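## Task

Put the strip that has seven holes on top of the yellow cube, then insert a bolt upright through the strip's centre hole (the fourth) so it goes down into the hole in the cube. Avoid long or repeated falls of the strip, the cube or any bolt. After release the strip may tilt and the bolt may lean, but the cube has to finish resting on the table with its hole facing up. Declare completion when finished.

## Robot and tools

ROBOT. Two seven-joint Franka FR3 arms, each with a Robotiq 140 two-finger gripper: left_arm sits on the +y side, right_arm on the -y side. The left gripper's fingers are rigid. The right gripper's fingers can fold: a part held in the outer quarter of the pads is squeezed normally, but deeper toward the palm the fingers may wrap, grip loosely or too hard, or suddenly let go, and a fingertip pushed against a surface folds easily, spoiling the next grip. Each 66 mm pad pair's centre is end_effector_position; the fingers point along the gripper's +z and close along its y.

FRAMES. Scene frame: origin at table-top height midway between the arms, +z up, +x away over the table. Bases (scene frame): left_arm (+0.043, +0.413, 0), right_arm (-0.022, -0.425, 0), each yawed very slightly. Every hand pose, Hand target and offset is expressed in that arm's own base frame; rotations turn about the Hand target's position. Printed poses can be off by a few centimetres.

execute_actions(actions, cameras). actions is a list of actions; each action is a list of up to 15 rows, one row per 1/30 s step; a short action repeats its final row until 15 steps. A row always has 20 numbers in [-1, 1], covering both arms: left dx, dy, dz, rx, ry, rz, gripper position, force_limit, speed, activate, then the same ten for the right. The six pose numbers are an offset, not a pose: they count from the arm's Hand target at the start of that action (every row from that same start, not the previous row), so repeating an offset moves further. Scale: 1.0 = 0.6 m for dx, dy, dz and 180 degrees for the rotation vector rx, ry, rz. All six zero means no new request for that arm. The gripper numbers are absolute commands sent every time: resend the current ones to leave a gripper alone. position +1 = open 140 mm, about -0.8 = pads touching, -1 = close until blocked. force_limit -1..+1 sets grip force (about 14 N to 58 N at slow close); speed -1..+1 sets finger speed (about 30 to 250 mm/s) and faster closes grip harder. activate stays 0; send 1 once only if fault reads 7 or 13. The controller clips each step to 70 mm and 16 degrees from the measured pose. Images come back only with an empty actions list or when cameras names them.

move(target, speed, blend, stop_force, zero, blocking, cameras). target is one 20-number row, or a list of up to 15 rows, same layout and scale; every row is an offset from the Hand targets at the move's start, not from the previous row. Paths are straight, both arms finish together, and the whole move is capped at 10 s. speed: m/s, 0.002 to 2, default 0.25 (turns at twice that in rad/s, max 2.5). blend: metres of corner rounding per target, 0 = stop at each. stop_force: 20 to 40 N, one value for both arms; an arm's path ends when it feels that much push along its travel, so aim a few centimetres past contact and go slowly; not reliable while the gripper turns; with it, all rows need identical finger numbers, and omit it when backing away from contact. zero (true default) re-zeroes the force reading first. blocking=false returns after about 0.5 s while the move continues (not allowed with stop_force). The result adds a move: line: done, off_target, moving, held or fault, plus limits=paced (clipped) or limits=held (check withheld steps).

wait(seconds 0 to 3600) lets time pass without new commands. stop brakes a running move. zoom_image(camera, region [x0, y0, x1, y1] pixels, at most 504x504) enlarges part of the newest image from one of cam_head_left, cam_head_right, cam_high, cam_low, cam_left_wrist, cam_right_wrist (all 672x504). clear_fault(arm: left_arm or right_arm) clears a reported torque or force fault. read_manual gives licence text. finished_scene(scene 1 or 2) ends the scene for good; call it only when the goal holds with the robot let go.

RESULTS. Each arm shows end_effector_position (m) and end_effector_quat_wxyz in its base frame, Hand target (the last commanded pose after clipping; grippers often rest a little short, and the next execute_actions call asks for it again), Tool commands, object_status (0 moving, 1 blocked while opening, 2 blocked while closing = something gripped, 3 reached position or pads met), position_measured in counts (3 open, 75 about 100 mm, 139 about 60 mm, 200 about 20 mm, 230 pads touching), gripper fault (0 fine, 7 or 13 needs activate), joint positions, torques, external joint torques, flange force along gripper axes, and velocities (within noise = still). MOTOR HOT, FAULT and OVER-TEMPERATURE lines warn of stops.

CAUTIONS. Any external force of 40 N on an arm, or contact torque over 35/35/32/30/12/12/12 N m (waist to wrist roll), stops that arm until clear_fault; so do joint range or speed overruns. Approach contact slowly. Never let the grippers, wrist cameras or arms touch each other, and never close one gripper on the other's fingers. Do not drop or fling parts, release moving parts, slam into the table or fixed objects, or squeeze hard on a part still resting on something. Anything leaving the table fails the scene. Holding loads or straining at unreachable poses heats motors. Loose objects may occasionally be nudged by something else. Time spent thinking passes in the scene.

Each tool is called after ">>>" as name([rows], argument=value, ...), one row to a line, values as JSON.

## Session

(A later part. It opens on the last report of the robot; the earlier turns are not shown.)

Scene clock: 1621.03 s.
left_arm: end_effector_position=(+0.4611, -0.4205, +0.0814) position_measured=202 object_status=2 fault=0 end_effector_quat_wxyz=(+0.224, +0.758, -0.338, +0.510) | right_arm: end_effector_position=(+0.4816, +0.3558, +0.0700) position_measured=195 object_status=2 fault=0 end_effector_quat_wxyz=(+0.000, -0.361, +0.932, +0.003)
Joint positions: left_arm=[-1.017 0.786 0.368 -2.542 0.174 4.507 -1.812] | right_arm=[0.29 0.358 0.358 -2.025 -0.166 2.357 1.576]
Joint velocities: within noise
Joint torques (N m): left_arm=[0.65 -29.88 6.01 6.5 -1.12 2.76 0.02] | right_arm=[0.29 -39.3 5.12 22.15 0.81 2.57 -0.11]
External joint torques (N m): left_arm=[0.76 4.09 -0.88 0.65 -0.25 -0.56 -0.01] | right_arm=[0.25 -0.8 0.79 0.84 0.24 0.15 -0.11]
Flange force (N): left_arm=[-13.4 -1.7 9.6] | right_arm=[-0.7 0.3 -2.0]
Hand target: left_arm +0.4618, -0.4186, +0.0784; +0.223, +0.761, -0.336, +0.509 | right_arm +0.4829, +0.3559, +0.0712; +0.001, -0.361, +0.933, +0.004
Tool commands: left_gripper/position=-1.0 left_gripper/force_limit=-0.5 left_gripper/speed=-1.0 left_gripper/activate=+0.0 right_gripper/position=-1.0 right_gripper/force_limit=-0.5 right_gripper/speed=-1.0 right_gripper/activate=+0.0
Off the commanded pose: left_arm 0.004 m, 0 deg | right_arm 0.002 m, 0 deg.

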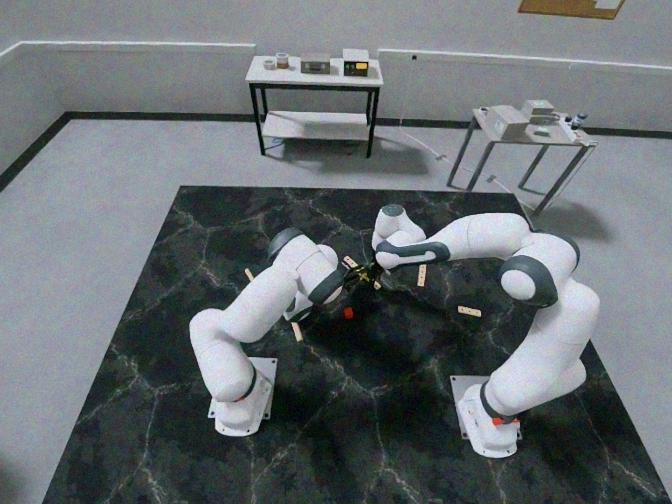

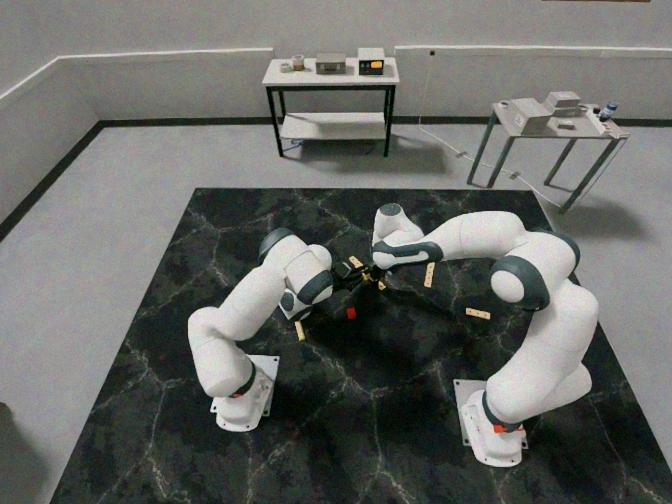

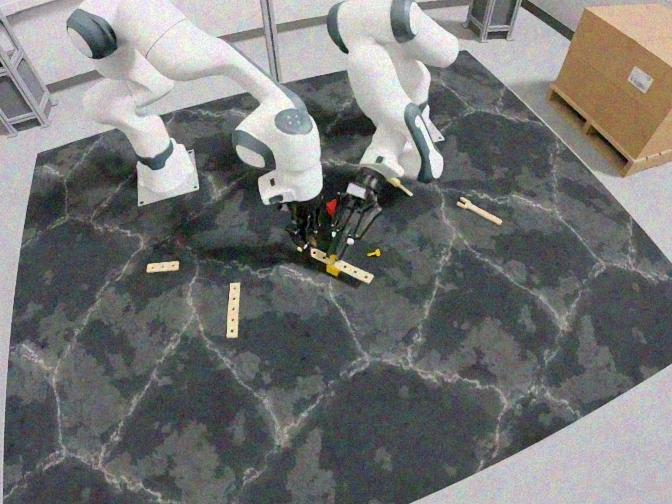

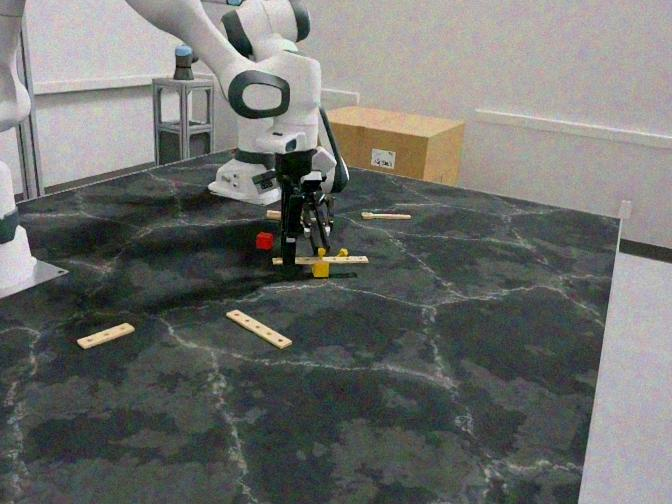

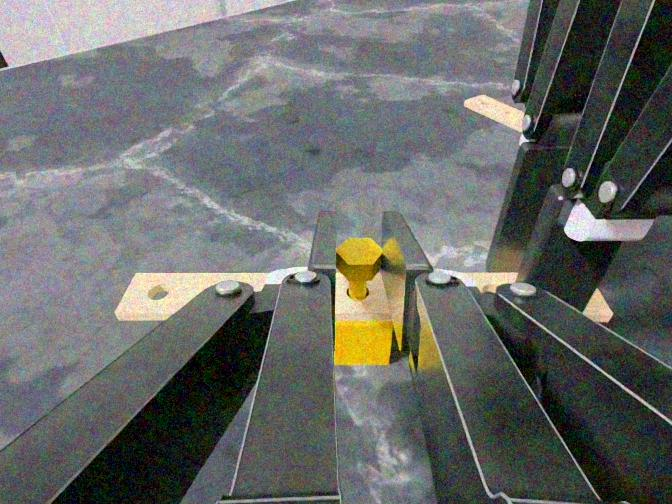

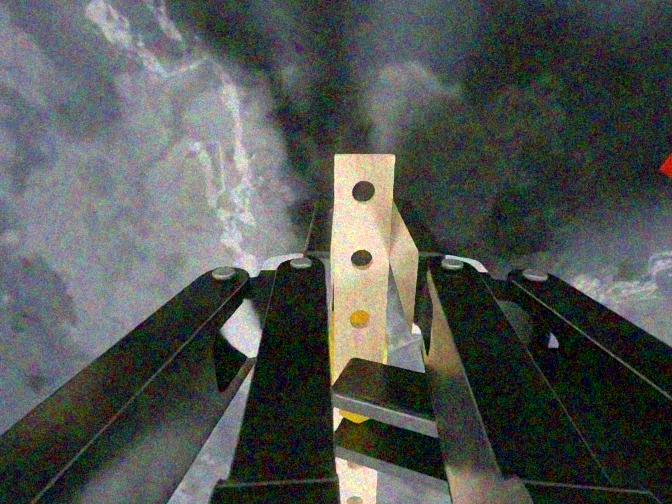

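>>> zoom_image(camera="cam_right_wrist", region=[300, 290, 420, 410])

>>> zoom_image(camera="cam_low", region=[260, 230, 380, 290])

>>> zoom_image(camera="cam_high", region=[290, 230, 390, 300])

>>> zoom_image(camera="cam_left_wrist", region=[300, 240, 420, 380])

Scaled by 4.200 from the camera's image (finer frame: 960x720).

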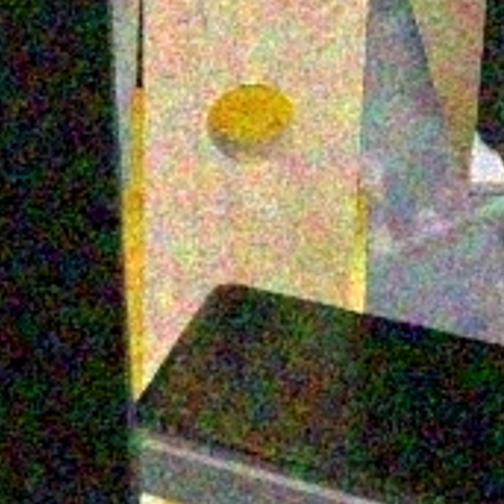

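Scaled by 4.200 from the camera's image (finer frame: 960x720).

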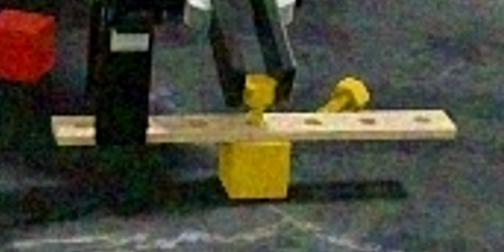

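Scaled by 5.040 from the camera's image (finer frame: 960x720).

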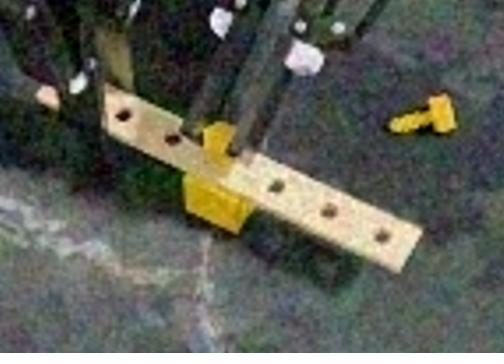

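Scaled by 3.600 from the camera's image (finer frame: 960x720).

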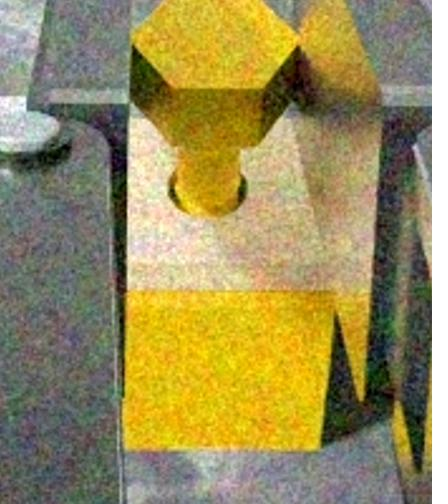

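>>> zoom_image(camera="cam_left_wrist", region=[335, 285, 395, 370])

>>> zoom_image(camera="cam_left_wrist", region=[110, 260, 200, 330])

>>> zoom_image(camera="cam_low", region=[295, 240, 345, 285])

Scaled by 5.929 from the camera's image (finer frame: 960x720).

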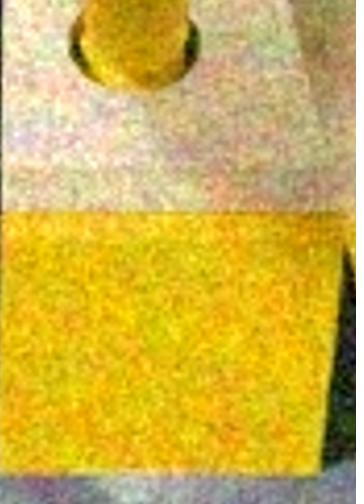

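Scaled by 5.600 from the camera's image (finer frame: 960x720).

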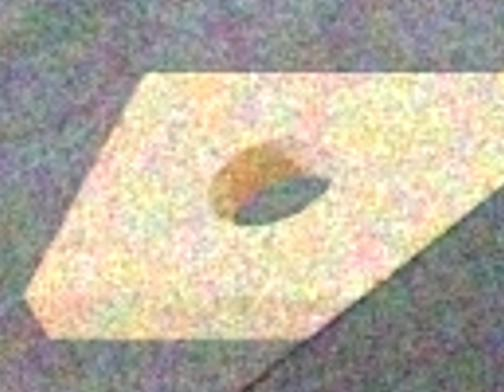

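Scaled by 10.080 from the camera's image (finer frame: 960x720).

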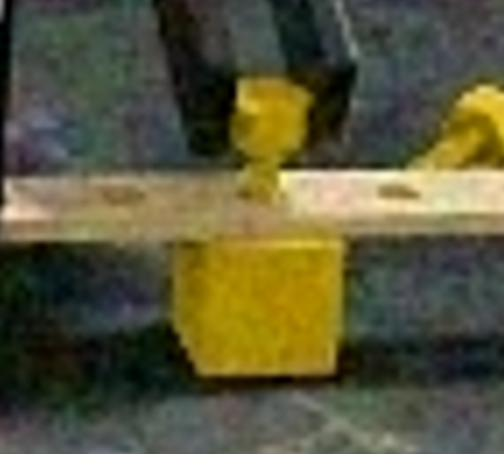

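>>> move(target=[0.0005,-0.0005,0.0075,0,0,0,-1,-0.5,-1,0,0,0,0,0,0,0,-1,-0.5,-1,0], speed=0.01, cameras=["cam_left_wrist"])

>>> zoom_image(camera="cam_left_wrist", region=[335, 275, 385, 325])

Scene clock: 1729.47 s.
left_arm: end_effector_position=(+0.4616, -0.4196, +0.0833) position_measured=202 object_status=2 fault=0 end_effector_quat_wxyz=(+0.223, +0.759, -0.336, +0.510) | right_arm: end_effector_position=(+0.4817, +0.3558, +0.0701) position_measured=195 object_status=2 fault=0 end_effector_quat_wxyz=(+0.000, -0.361, +0.932, +0.003)
Joint positions: left_arm=[-1.017 0.777 0.369 -2.547 0.174 4.502 -1.812] | right_arm=[0.29 0.358 0.358 -2.025 -0.166 2.357 1.576]
Joint velocities: left_arm=[0.001 -0.001 0 -0.001 -0.001 -0.004 -0.001] | right_arm=[within noise]
Joint torques (N m): left_arm=[0.41 -32.5 7.11 6.56 -1.07 3.13 0.06] | right_arm=[0.28 -39.23 5.11 22.27 0.8 2.51 -0.1]
External joint torques (N m): left_arm=[0.64 1.43 0.37 0.58 -0.22 -0.21 0.03] | right_arm=[0.23 -0.8 0.77 0.97 0.23 0.08 -0.1]
Flange force (N): left_arm=[-4.7 -2.0 4.3] | right_arm=[-1.3 0.2 -2.2]
Hand target: left_arm +0.4621, -0.4189, +0.0829; +0.223, +0.761, -0.336, +0.509 | right_arm +0.4829, +0.3559, +0.0712; +0.001, -0.361, +0.933, +0.004
Off the commanded pose: left_arm 0.001 m, 0 deg | right_arm 0.002 m, 0 deg.
move: done

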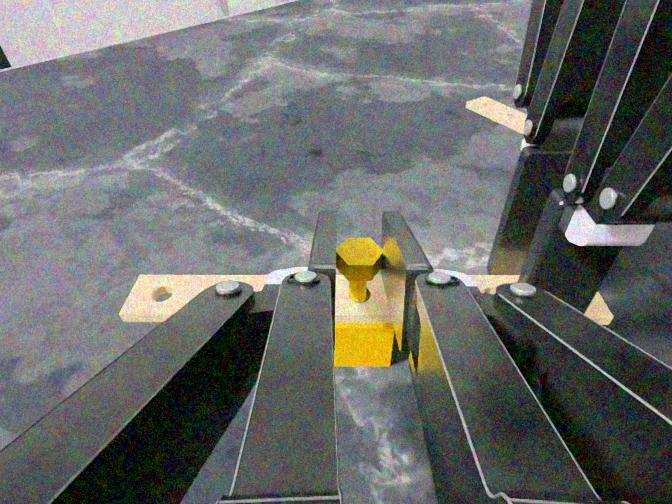

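Scaled by 10.080 from the camera's image (finer frame: 960x720).

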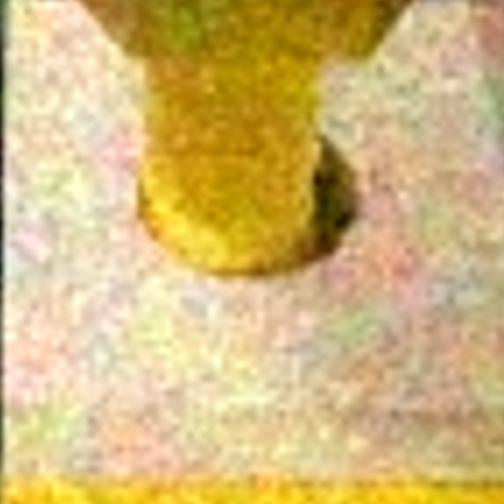

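>>> move([
  [-0.0002,-0.001,0.0,0,0,0,-1,-0.5,-1,0,0,0,0,0,0,0,-1,-0.5,-1,0],
  [-0.0000,-0.0008,-0.005,0,0,0,-1,-0.5,-1,0,0,0,0,0,0,0,-1,-0.5,-1,0],
], speed=0.01, cameras=["cam_left_wrist"])

>>> zoom_image(camera="cam_left_wrist", region=[335, 275, 385, 325])

Scene clock: 1738.20 s.
left_arm: end_effector_position=(+0.4614, -0.4205, +0.0815) position_measured=202 object_status=2 fault=0 end_effector_quat_wxyz=(+0.224, +0.760, -0.337, +0.509) | right_arm: end_effector_position=(+0.4817, +0.3559, +0.0701) position_measured=195 object_status=2 fault=0 end_effector_quat_wxyz=(+0.000, -0.361, +0.932, +0.003)
Joint positions: left_arm=[-1.017 0.781 0.368 -2.543 0.174 4.501 -1.812] | right_arm=[0.29 0.358 0.358 -2.025 -0.166 2.357 1.576]
Joint torques (N m): left_arm=[0.39 -30.61 6.11 7.07 -1.01 3.04 0.06] | right_arm=[0.26 -39.27 5.15 22.05 0.8 2.57 -0.1]
External joint torques (N m): left_arm=[0.56 3.27 -0.67 1.19 -0.16 -0.29 0.03] | right_arm=[0.25 -0.88 0.85 0.78 0.23 0.15 -0.1]
Flange force (N): left_arm=[-11.4 -1.9 9.5] | right_arm=[-0.2 0.4 -2.1]
Hand target: left_arm +0.4621, -0.4193, +0.0799; +0.223, +0.761, -0.336, +0.509 | right_arm +0.4829, +0.3559, +0.0712; +0.001, -0.361, +0.933, +0.004
Off the commanded pose: left_arm 0.002 m, 0 deg | right_arm 0.002 m, 0 deg.
move: done

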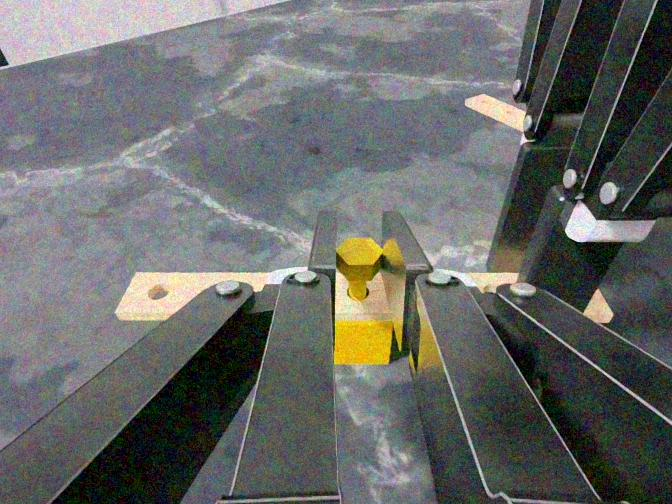

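Scaled by 10.080 from the camera's image (finer frame: 960x720).

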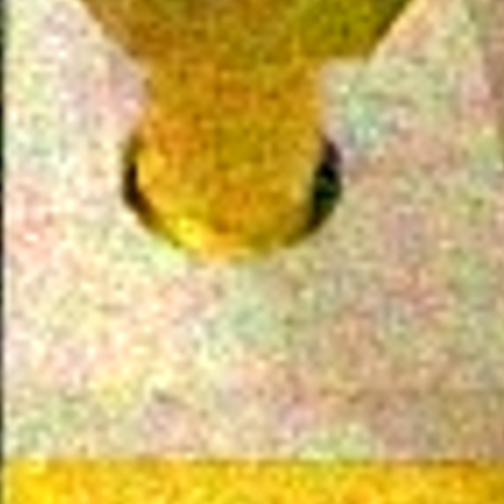

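>>> move([
  [0.0005,-0.0003,0.004,0,0,0,-1,-0.5,-1,0,0,0,0,0,0,0,-1,-0.5,-1,0],
  [0.0010,-0.0010,0.003,0,0,0,-1,-0.5,-1,0,0,0,0,0,0,0,-1,-0.5,-1,0],
  [0.0010,-0.0010,-0.001,0,0,0,-1,-0.5,-1,0,0,0,0,0,0,0,-1,-0.5,-1,0],
], speed=0.01, cameras=["cam_left_wrist"])

>>> zoom_image(camera="cam_left_wrist", region=[335, 275, 385, 325])

Scene clock: 1746.43 s.
left_arm: end_effector_position=(+0.4620, -0.4213, +0.0815) position_measured=202 object_status=2 fault=0 end_effector_quat_wxyz=(+0.224, +0.759, -0.338, +0.510) | right_arm: end_effector_position=(+0.4819, +0.3557, +0.0701) position_measured=195 object_status=2 fault=0 end_effector_quat_wxyz=(+0.000, -0.361, +0.932, +0.003)
Joint positions: left_arm=[-1.017 0.783 0.368 -2.54 0.174 4.501 -1.812] | right_arm=[0.29 0.358 0.358 -2.025 -0.166 2.357 1.576]
Joint torques (N m): left_arm=[0.57 -29.93 5.98 7.05 -1.1 2.86 0.02] | right_arm=[0.36 -39.33 5.43 22.04 0.78 2.63 -0.09]
External joint torques (N m): left_arm=[0.69 4.08 -0.86 1.15 -0.24 -0.47 -0.01] | right_arm=[0.32 -0.78 1.09 0.69 0.21 0.2 -0.09]
Flange force (N): left_arm=[-13.8 -2.0 11.1] | right_arm=[-0.1 0.6 -1.9]
Hand target: left_arm +0.4627, -0.4199, +0.0793; +0.223, +0.761, -0.336, +0.509 | right_arm +0.4829, +0.3559, +0.0712; +0.001, -0.361, +0.933, +0.004
Off the commanded pose: left_arm 0.003 m, 0 deg | right_arm 0.001 m, 0 deg.
move: done

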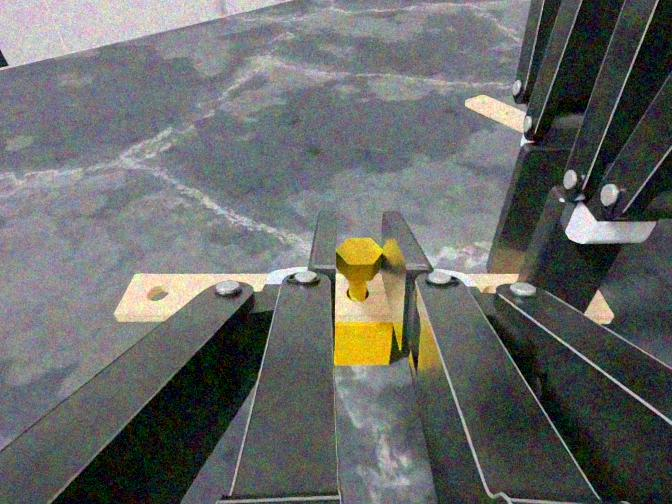

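Scaled by 10.080 from the camera's image (finer frame: 960x720).

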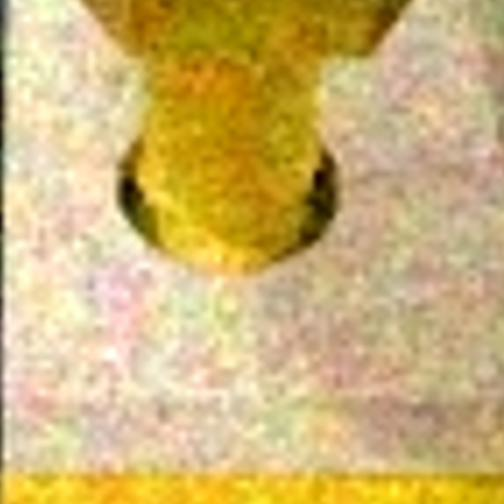

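>>> move([
  [-0.0005,0.0005,0.006,0,0,0,-1,-0.5,-1,0,0,0,0,0,0,0,-1,-0.5,-1,0],
  [-0.0043,0.0025,0.006,0,0,0,-1,-0.5,-1,0,0,0,0,0,0,0,-1,-0.5,-1,0],
], speed=0.01, cameras=["cam_left_wrist"])

>>> zoom_image(camera="cam_left_wrist", region=[325, 230, 395, 300])

>>> zoom_image(camera="cam_left_wrist", region=[335, 275, 385, 325])

Scene clock: 1769.90 s.
left_arm: end_effector_position=(+0.4607, -0.4190, +0.0828) position_measured=202 object_status=2 fault=0 end_effector_quat_wxyz=(+0.223, +0.760, -0.336, +0.509) | right_arm: end_effector_position=(+0.4819, +0.3556, +0.0701) position_measured=195 object_status=2 fault=0 end_effector_quat_wxyz=(+0.000, -0.361, +0.932, +0.003)
Joint positions: left_arm=[-1.017 0.774 0.368 -2.551 0.174 4.5 -1.812] | right_arm=[0.29 0.358 0.358 -2.025 -0.166 2.357 1.576]
Joint torques (N m): left_arm=[0.17 -31.64 6.52 5.7 -0.96 3.15 0.17] | right_arm=[0.22 -39.32 5.13 22.05 0.77 2.5 -0.09]
External joint torques (N m): left_arm=[0.34 2.08 -0.21 -0.18 -0.11 -0.17 0.15] | right_arm=[0.09 -0.81 0.72 0.76 0.2 0.07 -0.09]
Flange force (N): left_arm=[-6.5 -0.7 3.0] | right_arm=[-0.4 0.1 -2.1]
Hand target: left_arm +0.4601, -0.4184, +0.0829; +0.223, +0.761, -0.336, +0.509 | right_arm +0.4829, +0.3559, +0.0712; +0.001, -0.361, +0.933, +0.004
Off the commanded pose: left_arm 0.001 m, 0 deg | right_arm 0.001 m, 0 deg.
move: done

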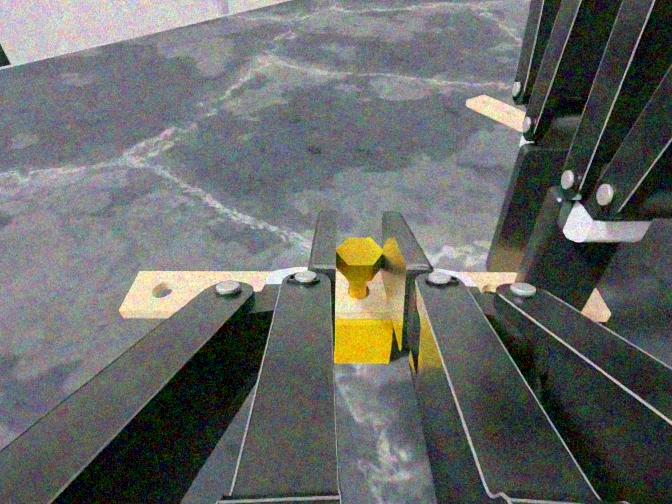

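Scaled by 7.200 from the camera's image (finer frame: 960x720).

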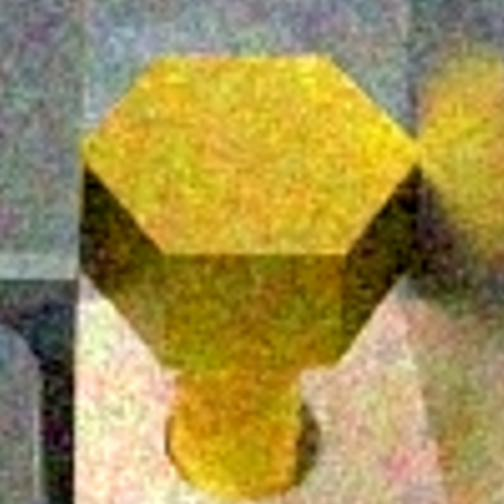

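Scaled by 10.080 from the camera's image (finer frame: 960x720).

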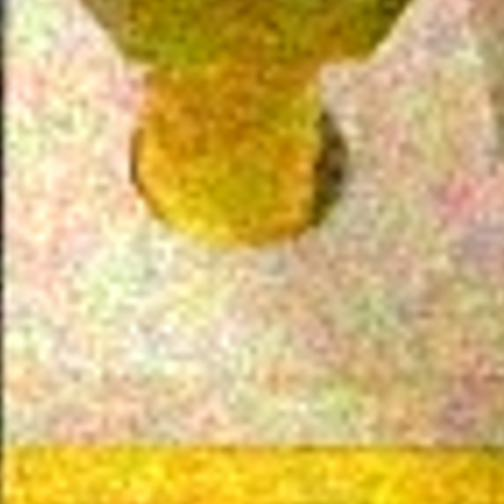

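>>> move([
  [-0.0025,0.0018,0.001,0,0,0,-1,-0.5,-1,0,0,0,0,0,0,0,-1,-0.5,-1,0],
  [-0.0020,0.0012,0.001,0,0,0,-1,-0.5,-1,0,0,0,0,0,0,0,-1,-0.5,-1,0],
], speed=0.01, cameras=["cam_left_wrist"])

>>> zoom_image(camera="cam_left_wrist", region=[335, 275, 385, 325])

Scene clock: 1798.80 s.
left_arm: end_effector_position=(+0.4592, -0.4179, +0.0829) position_measured=202 object_status=2 fault=0 end_effector_quat_wxyz=(+0.223, +0.761, -0.336, +0.508) | right_arm: end_effector_position=(+0.4816, +0.3562, +0.0702) position_measured=195 object_status=2 fault=0 end_effector_quat_wxyz=(+0.000, -0.362, +0.932, +0.003)
Joint positions: left_arm=[-1.017 0.772 0.368 -2.557 0.174 4.502 -1.812] | right_arm=[0.29 0.358 0.359 -2.025 -0.166 2.357 1.576]
Joint torques (N m): left_arm=[-0.13 -31.64 6.48 6.03 -1.03 3.16 0.21] | right_arm=[-0.03 -39.58 4.8 22.11 0.71 2.64 -0.11]
External joint torques (N m): left_arm=[-0.04 2.02 -0.26 0.22 -0.18 -0.17 0.19] | right_arm=[-0.01 -1.16 0.51 0.81 0.14 0.21 -0.11]
Flange force (N): left_arm=[-6.5 0.0 4.1] | right_arm=[0.5 0.0 -2.4]
Hand target: left_arm +0.4589, -0.4177, +0.0835; +0.223, +0.761, -0.336, +0.509 | right_arm +0.4829, +0.3559, +0.0712; +0.001, -0.361, +0.933, +0.004
Off the commanded pose: left_arm 0.001 m, 0 deg | right_arm 0.002 m, 0 deg.
move: done

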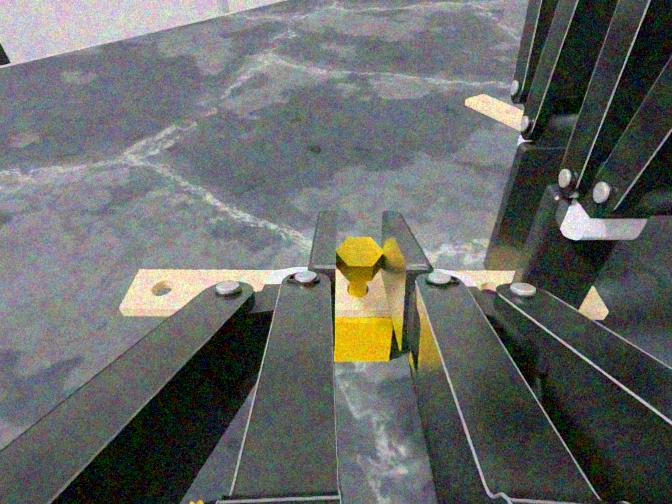

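Scaled by 10.080 from the camera's image (finer frame: 960x720).

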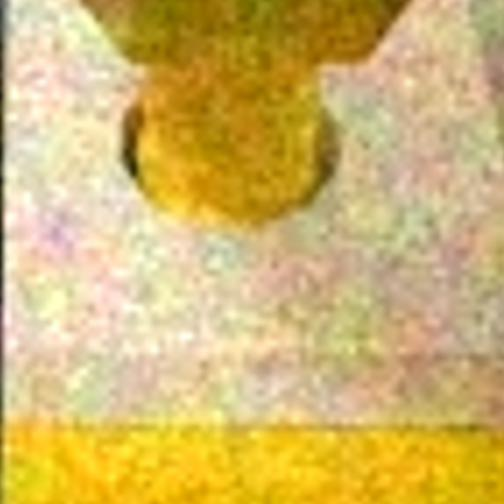

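>>> move([
  [0.0035,0.0,0.001,0,0,0,-1,-0.5,-1,0,0,0,0,0,0,0,-1,-0.5,-1,0],
  [0.0035,0.000,-0.007,0,0,0,-1,-0.5,-1,0,0,0,0,0,0,0,-1,-0.5,-1,0],
], speed=0.01, cameras=["cam_left_wrist"])

>>> zoom_image(camera="cam_left_wrist", region=[335, 275, 385, 325])

Scene clock: 1807.47 s.
left_arm: end_effector_position=(+0.4608, -0.4194, +0.0825) position_measured=202 object_status=2 fault=0 end_effector_quat_wxyz=(+0.224, +0.759, -0.337, +0.511) | right_arm: end_effector_position=(+0.4817, +0.3563, +0.0703) position_measured=195 object_status=2 fault=0 end_effector_quat_wxyz=(+0.000, -0.362, +0.932, +0.003)
Joint positions: left_arm=[-1.017 0.782 0.369 -2.546 0.174 4.509 -1.812] | right_arm=[0.29 0.358 0.359 -2.025 -0.166 2.357 1.576]
Joint velocities: left_arm=[0 0.002 0 0.002 0 0.004 0] | right_arm=[within noise]
Joint torques (N m): left_arm=[0.41 -29.7 5.95 6.3 -0.92 2.67 0.07] | right_arm=[0.22 -39.27 5.15 21.87 0.73 2.58 -0.08]
External joint torques (N m): left_arm=[0.48 4.23 -0.95 0.45 -0.05 -0.66 0.04] | right_arm=[0.14 -0.72 0.76 0.53 0.15 0.15 -0.09]
Flange force (N): left_arm=[-13.2 -1.5 9.2] | right_arm=[0.3 0.3 -1.7]
Hand target: left_arm +0.4610, -0.4177, +0.0793; +0.223, +0.761, -0.336, +0.509 | right_arm +0.4829, +0.3559, +0.0712; +0.001, -0.361, +0.933, +0.004
Off the commanded pose: left_arm 0.004 m, 0 deg | right_arm 0.002 m, 0 deg.
move: off_target (left_arm)

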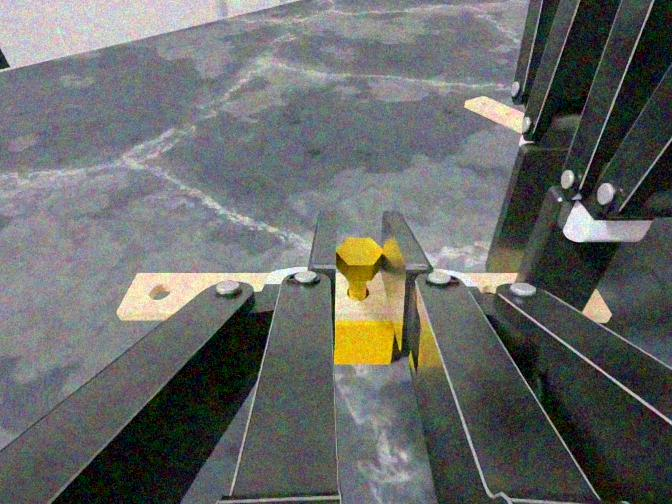

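Scaled by 10.080 from the camera's image (finer frame: 960x720).

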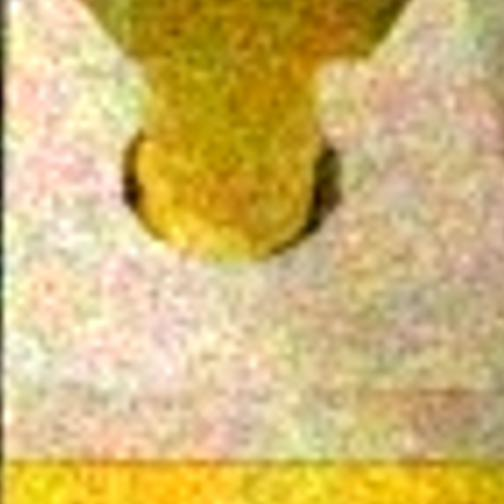

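>>> move([
  [-0.0002,0.0002,0.003,0,0,0,-1,-0.5,-1,0,0,0,0,0,0,0,-1,-0.5,-1,0],
  [-0.0012,0.0013,0.003,0,0,0,-1,-0.5,-1,0,0,0,0,0,0,0,-1,-0.5,-1,0],
], speed=0.01)

>>> move(target=[-0.0012,0.0013,0,0,0,0,-1,-0.5,-1,0,0,0,0,0,0,0,-1,-0.5,-1,0], speed=0.01)

>>> move(target=[-0.0012,0.0013,0,0,0,0,-1,-0.5,-1,0,0,0,0,0,0,0,-1,-0.5,-1,0], speed=0.01, cameras=["cam_left_wrist"])

>>> zoom_image(camera="cam_left_wrist", region=[335, 275, 385, 325])

Scene clock: 1817.50 s.
left_arm: end_effector_position=(+0.4603, -0.4187, +0.0826) position_measured=202 object_status=2 fault=0 end_effector_quat_wxyz=(+0.224, +0.759, -0.337, +0.510) | right_arm: end_effector_position=(+0.4817, +0.3563, +0.0703) position_measured=195 object_status=2 fault=0 end_effector_quat_wxyz=(+0.000, -0.362, +0.932, +0.003)
Joint positions: left_arm=[-1.017 0.78 0.369 -2.549 0.174 4.509 -1.812] | right_arm=[0.29 0.358 0.359 -2.025 -0.166 2.357 1.576]
Joint torques (N m): left_arm=[0.29 -31.02 6.8 5.58 -0.81 2.72 0.11] | right_arm=[0.2 -39.3 5.15 21.87 0.71 2.57 -0.08]
External joint torques (N m): left_arm=[0.49 2.77 0.06 -0.23 0.03 -0.6 0.08] | right_arm=[0.04 -0.66 0.68 0.47 0.14 0.13 -0.08]
Flange force (N): left_arm=[-7.4 -2.0 4.3] | right_arm=[0.4 0.2 -1.5]
Hand target: left_arm +0.4603, -0.4169, +0.0811; +0.223, +0.761, -0.336, +0.509 | right_arm +0.4829, +0.3559, +0.0712; +0.001, -0.361, +0.933, +0.004
Off the commanded pose: left_arm 0.002 m, 0 deg | right_arm 0.002 m, 0 deg.
move: done

Scene clock: 1818.00 s.
left_arm: end_effector_position=(+0.4597, -0.4180, +0.0826) position_measured=202 object_status=2 fault=0 end_effector_quat_wxyz=(+0.224, +0.759, -0.336, +0.510) | right_arm: end_effector_position=(+0.4817, +0.3563, +0.0703) position_measured=195 object_status=2 fault=0 end_effector_quat_wxyz=(+0.000, -0.362, +0.932, +0.003)
Joint positions: left_arm=[-1.017 0.78 0.369 -2.552 0.174 4.511 -1.812] | right_arm=[0.29 0.358 0.359 -2.025 -0.166 2.357 1.576]
Joint torques (N m): left_arm=[0.27 -30.95 6.9 5.4 -0.79 2.82 0.12] | right_arm=[0.21 -39.27 5.14 21.9 0.72 2.57 -0.11]
External joint torques (N m): left_arm=[0.45 2.81 0.14 -0.38 0.06 -0.51 0.09] | right_arm=[0.13 -0.68 0.75 0.53 0.14 0.13 -0.11]
Flange force (N): left_arm=[-7.5 -2.0 3.7] | right_arm=[0.2 0.3 -1.6]
Hand target: left_arm +0.4596, -0.4162, +0.0811; +0.223, +0.761, -0.336, +0.509 | right_arm +0.4829, +0.3559, +0.0712; +0.001, -0.361, +0.933, +0.004
Off the commanded pose: left_arm 0.002 m, 0 deg | right_arm 0.002 m, 0 deg.
move: done

Scene clock: 1818.50 s.
left_arm: end_effector_position=(+0.4591, -0.4174, +0.0826) position_measured=202 object_status=2 fault=0 end_effector_quat_wxyz=(+0.224, +0.759, -0.336, +0.510) | right_arm: end_effector_position=(+0.4816, +0.3563, +0.0703) position_measured=195 object_status=2 fault=0 end_effector_quat_wxyz=(+0.000, -0.362, +0.932, +0.003)
Joint positions: left_arm=[-1.017 0.78 0.369 -2.554 0.174 4.513 -1.812] | right_arm=[0.29 0.358 0.359 -2.025 -0.166 2.357 1.576]
Joint torques (N m): left_arm=[0.39 -30.82 6.92 5.1 -0.8 2.88 0.15] | right_arm=[-0.16 -39.65 4.78 22.12 0.71 2.64 -0.1]
External joint torques (N m): left_arm=[0.58 2.8 0.17 -0.61 0.05 -0.44 0.12] | right_arm=[-0.16 -1.14 0.46 0.77 0.13 0.21 -0.1]
Flange force (N): left_arm=[-7.5 -2.1 2.8] | right_arm=[0.7 -0.2 -2.3]
Hand target: left_arm +0.4588, -0.4154, +0.0811; +0.223, +0.761, -0.336, +0.509 | right_arm +0.4829, +0.3559, +0.0712; +0.001, -0.361, +0.933, +0.004
Off the commanded pose: left_arm 0.003 m, 0 deg | right_arm 0.002 m, 0 deg.
move: done

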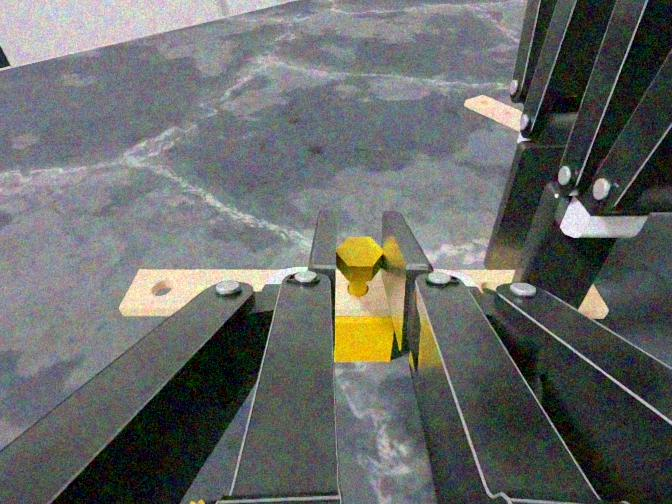

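Scaled by 10.080 from the camera's image (finer frame: 960x720).

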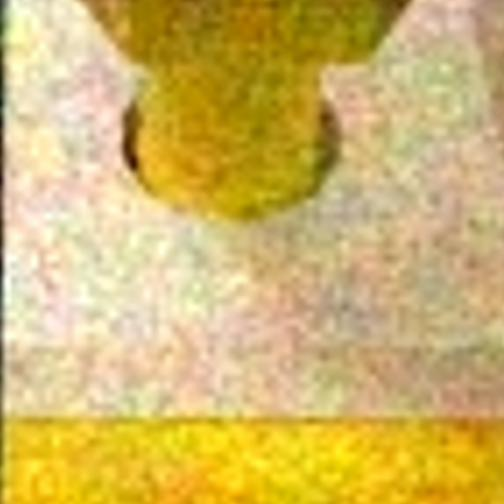

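>>> move([
  [0.001,-0.002,0.002,0,0,0,-1,-0.5,-1,0,0,0,0,0,0,0,-1,-0.5,-1,0],
  [0.001,-0.002,0.03,0,0,0,-1,-0.5,-1,0,0,0,0,0,0,0,-1,-0.5,-1,0],
], speed=0.03, cameras=["cam_left_wrist"])

>>> zoom_image(camera="cam_left_wrist", region=[335, 285, 385, 335])

>>> zoom_image(camera="cam_left_wrist", region=[325, 230, 405, 340])

Scene clock: 1831.33 s.
left_arm: end_effector_position=(+0.4608, -0.4156, +0.0997) position_measured=202 object_status=2 fault=0 end_effector_quat_wxyz=(+0.223, +0.761, -0.333, +0.511) | right_arm: end_effector_position=(+0.4817, +0.3565, +0.0705) position_measured=195 object_status=2 fault=0 end_effector_quat_wxyz=(+0.000, -0.362, +0.932, +0.003)
Joint positions: left_arm=[-1.026 0.719 0.386 -2.586 0.184 4.483 -1.812] | right_arm=[0.29 0.358 0.359 -2.024 -0.166 2.357 1.576]
Joint velocities: left_arm=[-0.001 0.001 0.001 0 0.001 -0.004 -0.001] | right_arm=[within noise]
Joint torques (N m): left_arm=[-0.1 -31.82 6.82 7.14 -0.7 2.96 0.29] | right_arm=[0.17 -39.28 5.08 21.79 0.7 2.58 -0.09]
External joint torques (N m): left_arm=[-0.04 1.17 0.21 0.73 0.15 -0.37 0.27] | right_arm=[0.16 -0.76 0.75 0.45 0.12 0.15 -0.09]
Flange force (N): left_arm=[-3.0 -1.5 4.4] | right_arm=[0.7 0.4 -1.7]
Hand target: left_arm +0.4594, -0.4166, +0.0991; +0.223, +0.761, -0.336, +0.509 | right_arm +0.4829, +0.3559, +0.0712; +0.001, -0.361, +0.933, +0.004
Off the commanded pose: left_arm 0.002 m, 0 deg | right_arm 0.001 m, 0 deg.
move: done

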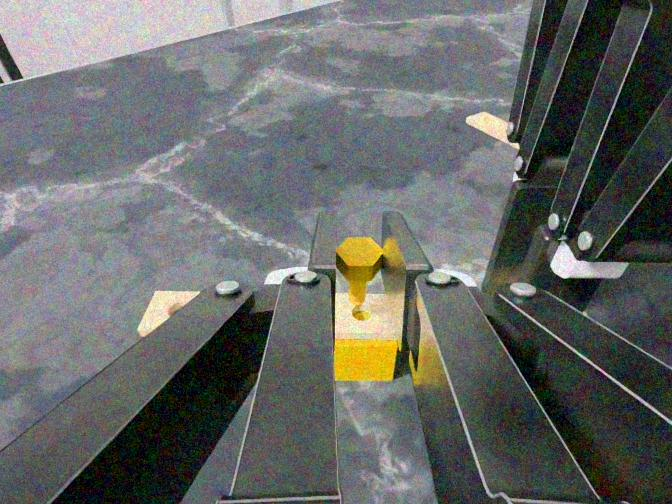

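Scaled by 10.080 from the camera's image (finer frame: 960x720).

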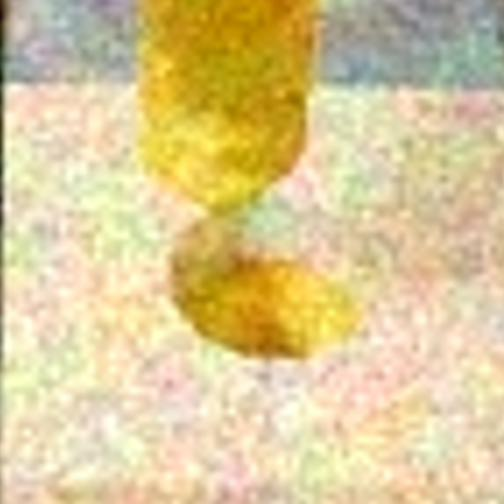

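Scaled by 4.582 from the camera's image (finer frame: 960x720).

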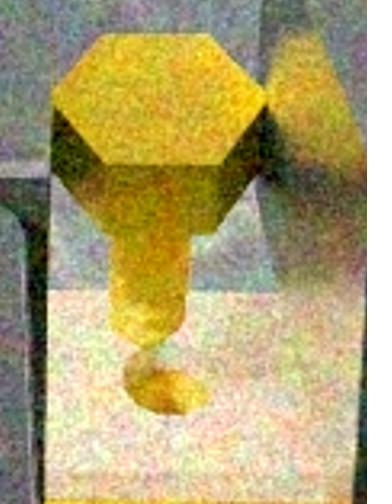

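>>> zoom_image(camera="cam_left_wrist", region=[350, 302, 374, 326])

Scaled by 21.000 from the camera's image (finer frame: 960x720).

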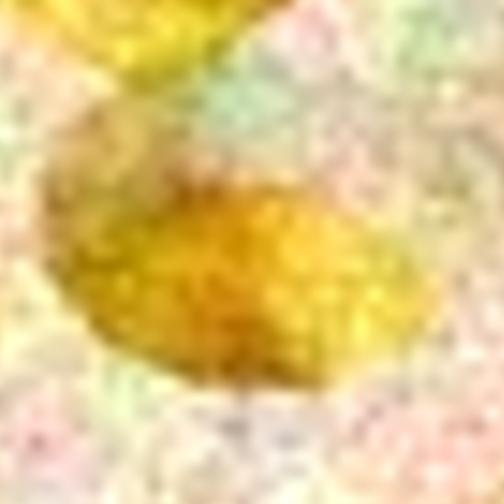

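>>> move(target=[0.067,0.0625,0.0,0,0,0,-1,-0.5,-1,0,0,0,0,0,0,0,-1,-0.5,-1,0], speed=0.06, cameras=["cam_left_wrist","cam_right_wrist"])

>>> zoom_image(camera="cam_right_wrist", region=[325, 290, 395, 410])

>>> zoom_image(camera="cam_right_wrist", region=[340, 355, 376, 391])

Scene clock: 1862.33 s.
left_arm: end_effector_position=(+0.5004, -0.3781, +0.0986) position_measured=202 object_status=2 fault=0 end_effector_quat_wxyz=(+0.219, +0.761, -0.336, +0.509) | right_arm: end_effector_position=(+0.4817, +0.3565, +0.0705) position_measured=195 object_status=2 fault=0 end_effector_quat_wxyz=(+0.000, -0.362, +0.932, +0.003)
Joint positions: left_arm=[-0.907 0.739 0.439 -2.536 0.344 4.483 -1.827] | right_arm=[0.29 0.358 0.359 -2.024 -0.166 2.357 1.576]
Joint torques (N m): left_arm=[0.89 -31.43 6.75 8.5 -0.76 3.54 -0.03] | right_arm=[0.17 -39.26 5.04 21.78 0.7 2.58 -0.09]
External joint torques (N m): left_arm=[0.97 2.33 -0.67 1.38 0.16 0.21 -0.06] | right_arm=[0.03 -0.81 0.61 0.5 0.13 0.15 -0.09]
Flange force (N): left_arm=[-9.5 -4.6 8.2] | right_arm=[0.7 0.1 -1.8]
Hand target: left_arm +0.4996, -0.3791, +0.0991; +0.223, +0.761, -0.336, +0.509 | right_arm +0.4829, +0.3559, +0.0712; +0.001, -0.361, +0.933, +0.004
Off the commanded pose: left_arm 0.001 m, 0 deg | right_arm 0.001 m, 0 deg.
move: done

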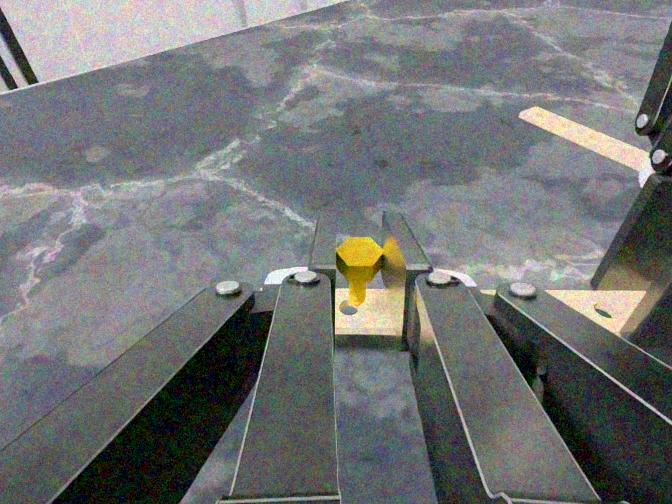

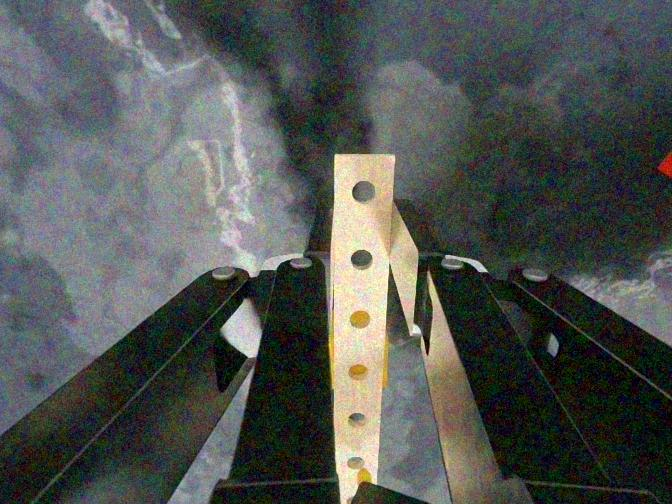

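Scaled by 4.200 from the camera's image (finer frame: 960x720).

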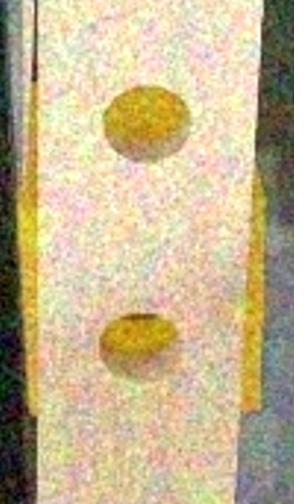

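Scaled by 14.000 from the camera's image (finer frame: 960x720).

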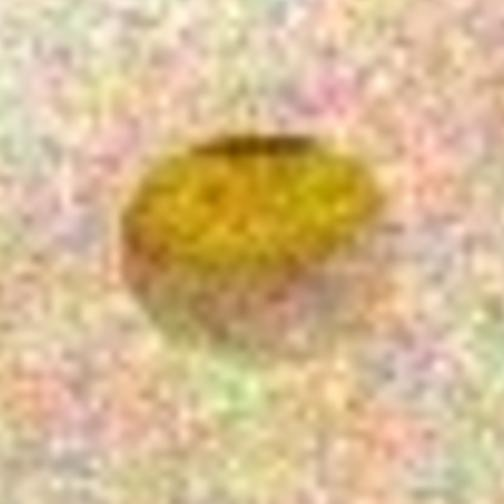

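>>> zoom_image(camera="cam_right_wrist", region=[346, 361, 370, 385])

>>> zoom_image(camera="cam_right_wrist", region=[322, 330, 394, 402])

Scaled by 21.000 from the camera's image (finer frame: 960x720).

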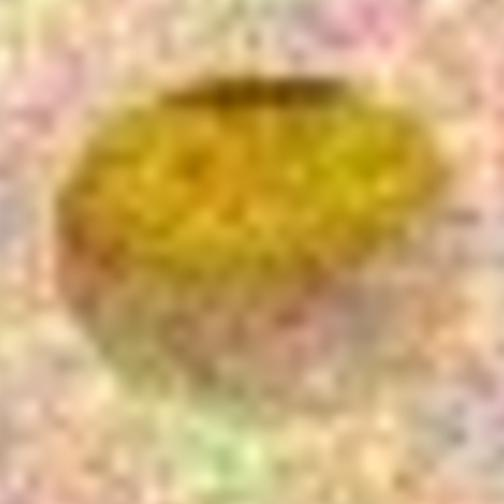

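Scaled by 7.000 from the camera's image (finer frame: 960x720).

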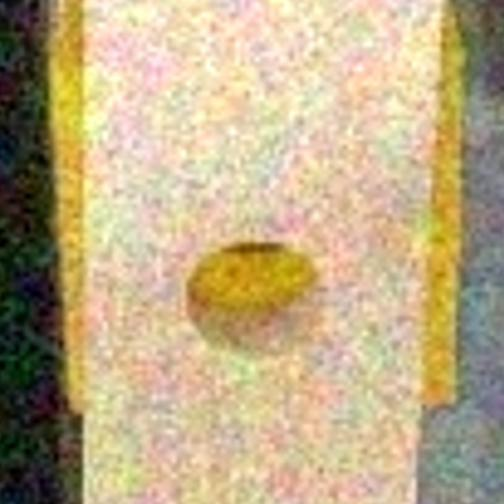

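>>> move(target=[0,0,0.0,0,0,0,-1,-0.5,-1,0,-0.0023,-0.0006,0.0003,0,0,0,-1,-0.5,-1,0], speed=0.01, cameras=["cam_right_wrist"])

>>> zoom_image(camera="cam_right_wrist", region=[322, 330, 394, 402])

Scene clock: 1912.43 s.
left_arm: end_effector_position=(+0.5002, -0.3781, +0.0984) position_measured=202 object_status=2 fault=0 end_effector_quat_wxyz=(+0.220, +0.762, -0.336, +0.509) | right_arm: end_effector_position=(+0.4807, +0.3556, +0.0701) position_measured=195 object_status=2 fault=0 end_effector_quat_wxyz=(+0.000, -0.362, +0.932, +0.003)
Joint positions: left_arm=[-0.905 0.739 0.437 -2.536 0.344 4.483 -1.828] | right_arm=[0.289 0.356 0.359 -2.028 -0.166 2.357 1.576]
Joint torques (N m): left_arm=[0.9 -31.86 6.91 8.4 -0.73 3.48 0.02] | right_arm=[0.16 -39.91 5.11 21.36 0.92 2.62 -0.08]
External joint torques (N m): left_arm=[0.99 1.92 -0.47 1.25 0.18 0.15 -0.01] | right_arm=[0.2 -1.52 0.85 0.08 0.35 0.2 -0.08]
Flange force (N): left_arm=[-7.8 -4.5 7.0] | right_arm=[4.5 0.8 -3.0]
Hand target: left_arm +0.4996, -0.3791, +0.0991; +0.223, +0.761, -0.336, +0.509 | right_arm +0.4815, +0.3555, +0.0714; +0.001, -0.361, +0.933, +0.004
Off the commanded pose: left_arm 0.001 m, 0 deg | right_arm 0.001 m, 0 deg.
move: done

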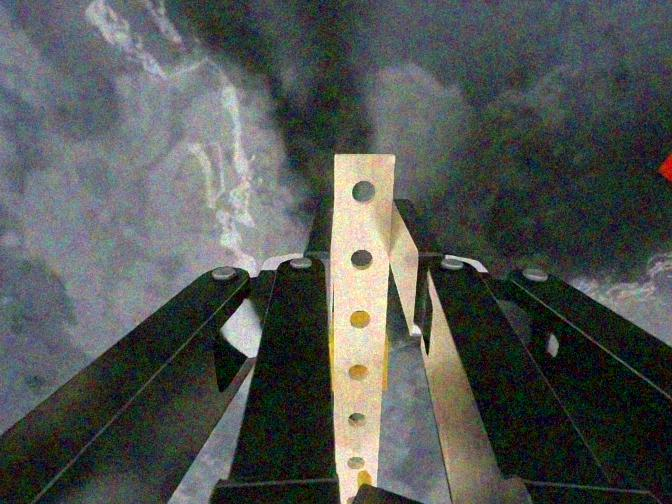

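Scaled by 7.000 from the camera's image (finer frame: 960x720).

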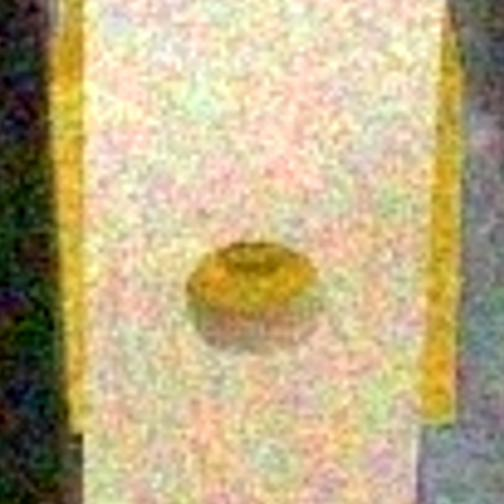

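>>> zoom_image(camera="cam_right_wrist", region=[346, 361, 370, 385])

Scaled by 21.000 from the camera's image (finer frame: 960x720).

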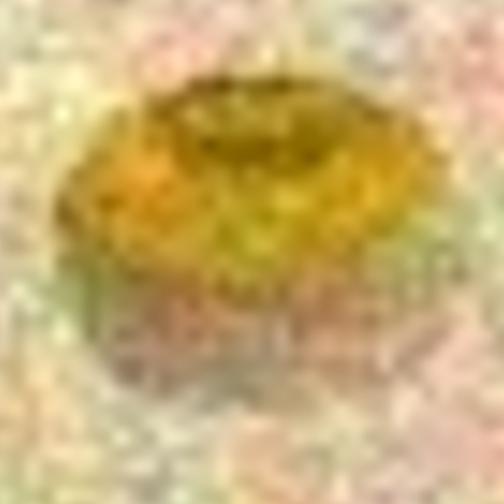

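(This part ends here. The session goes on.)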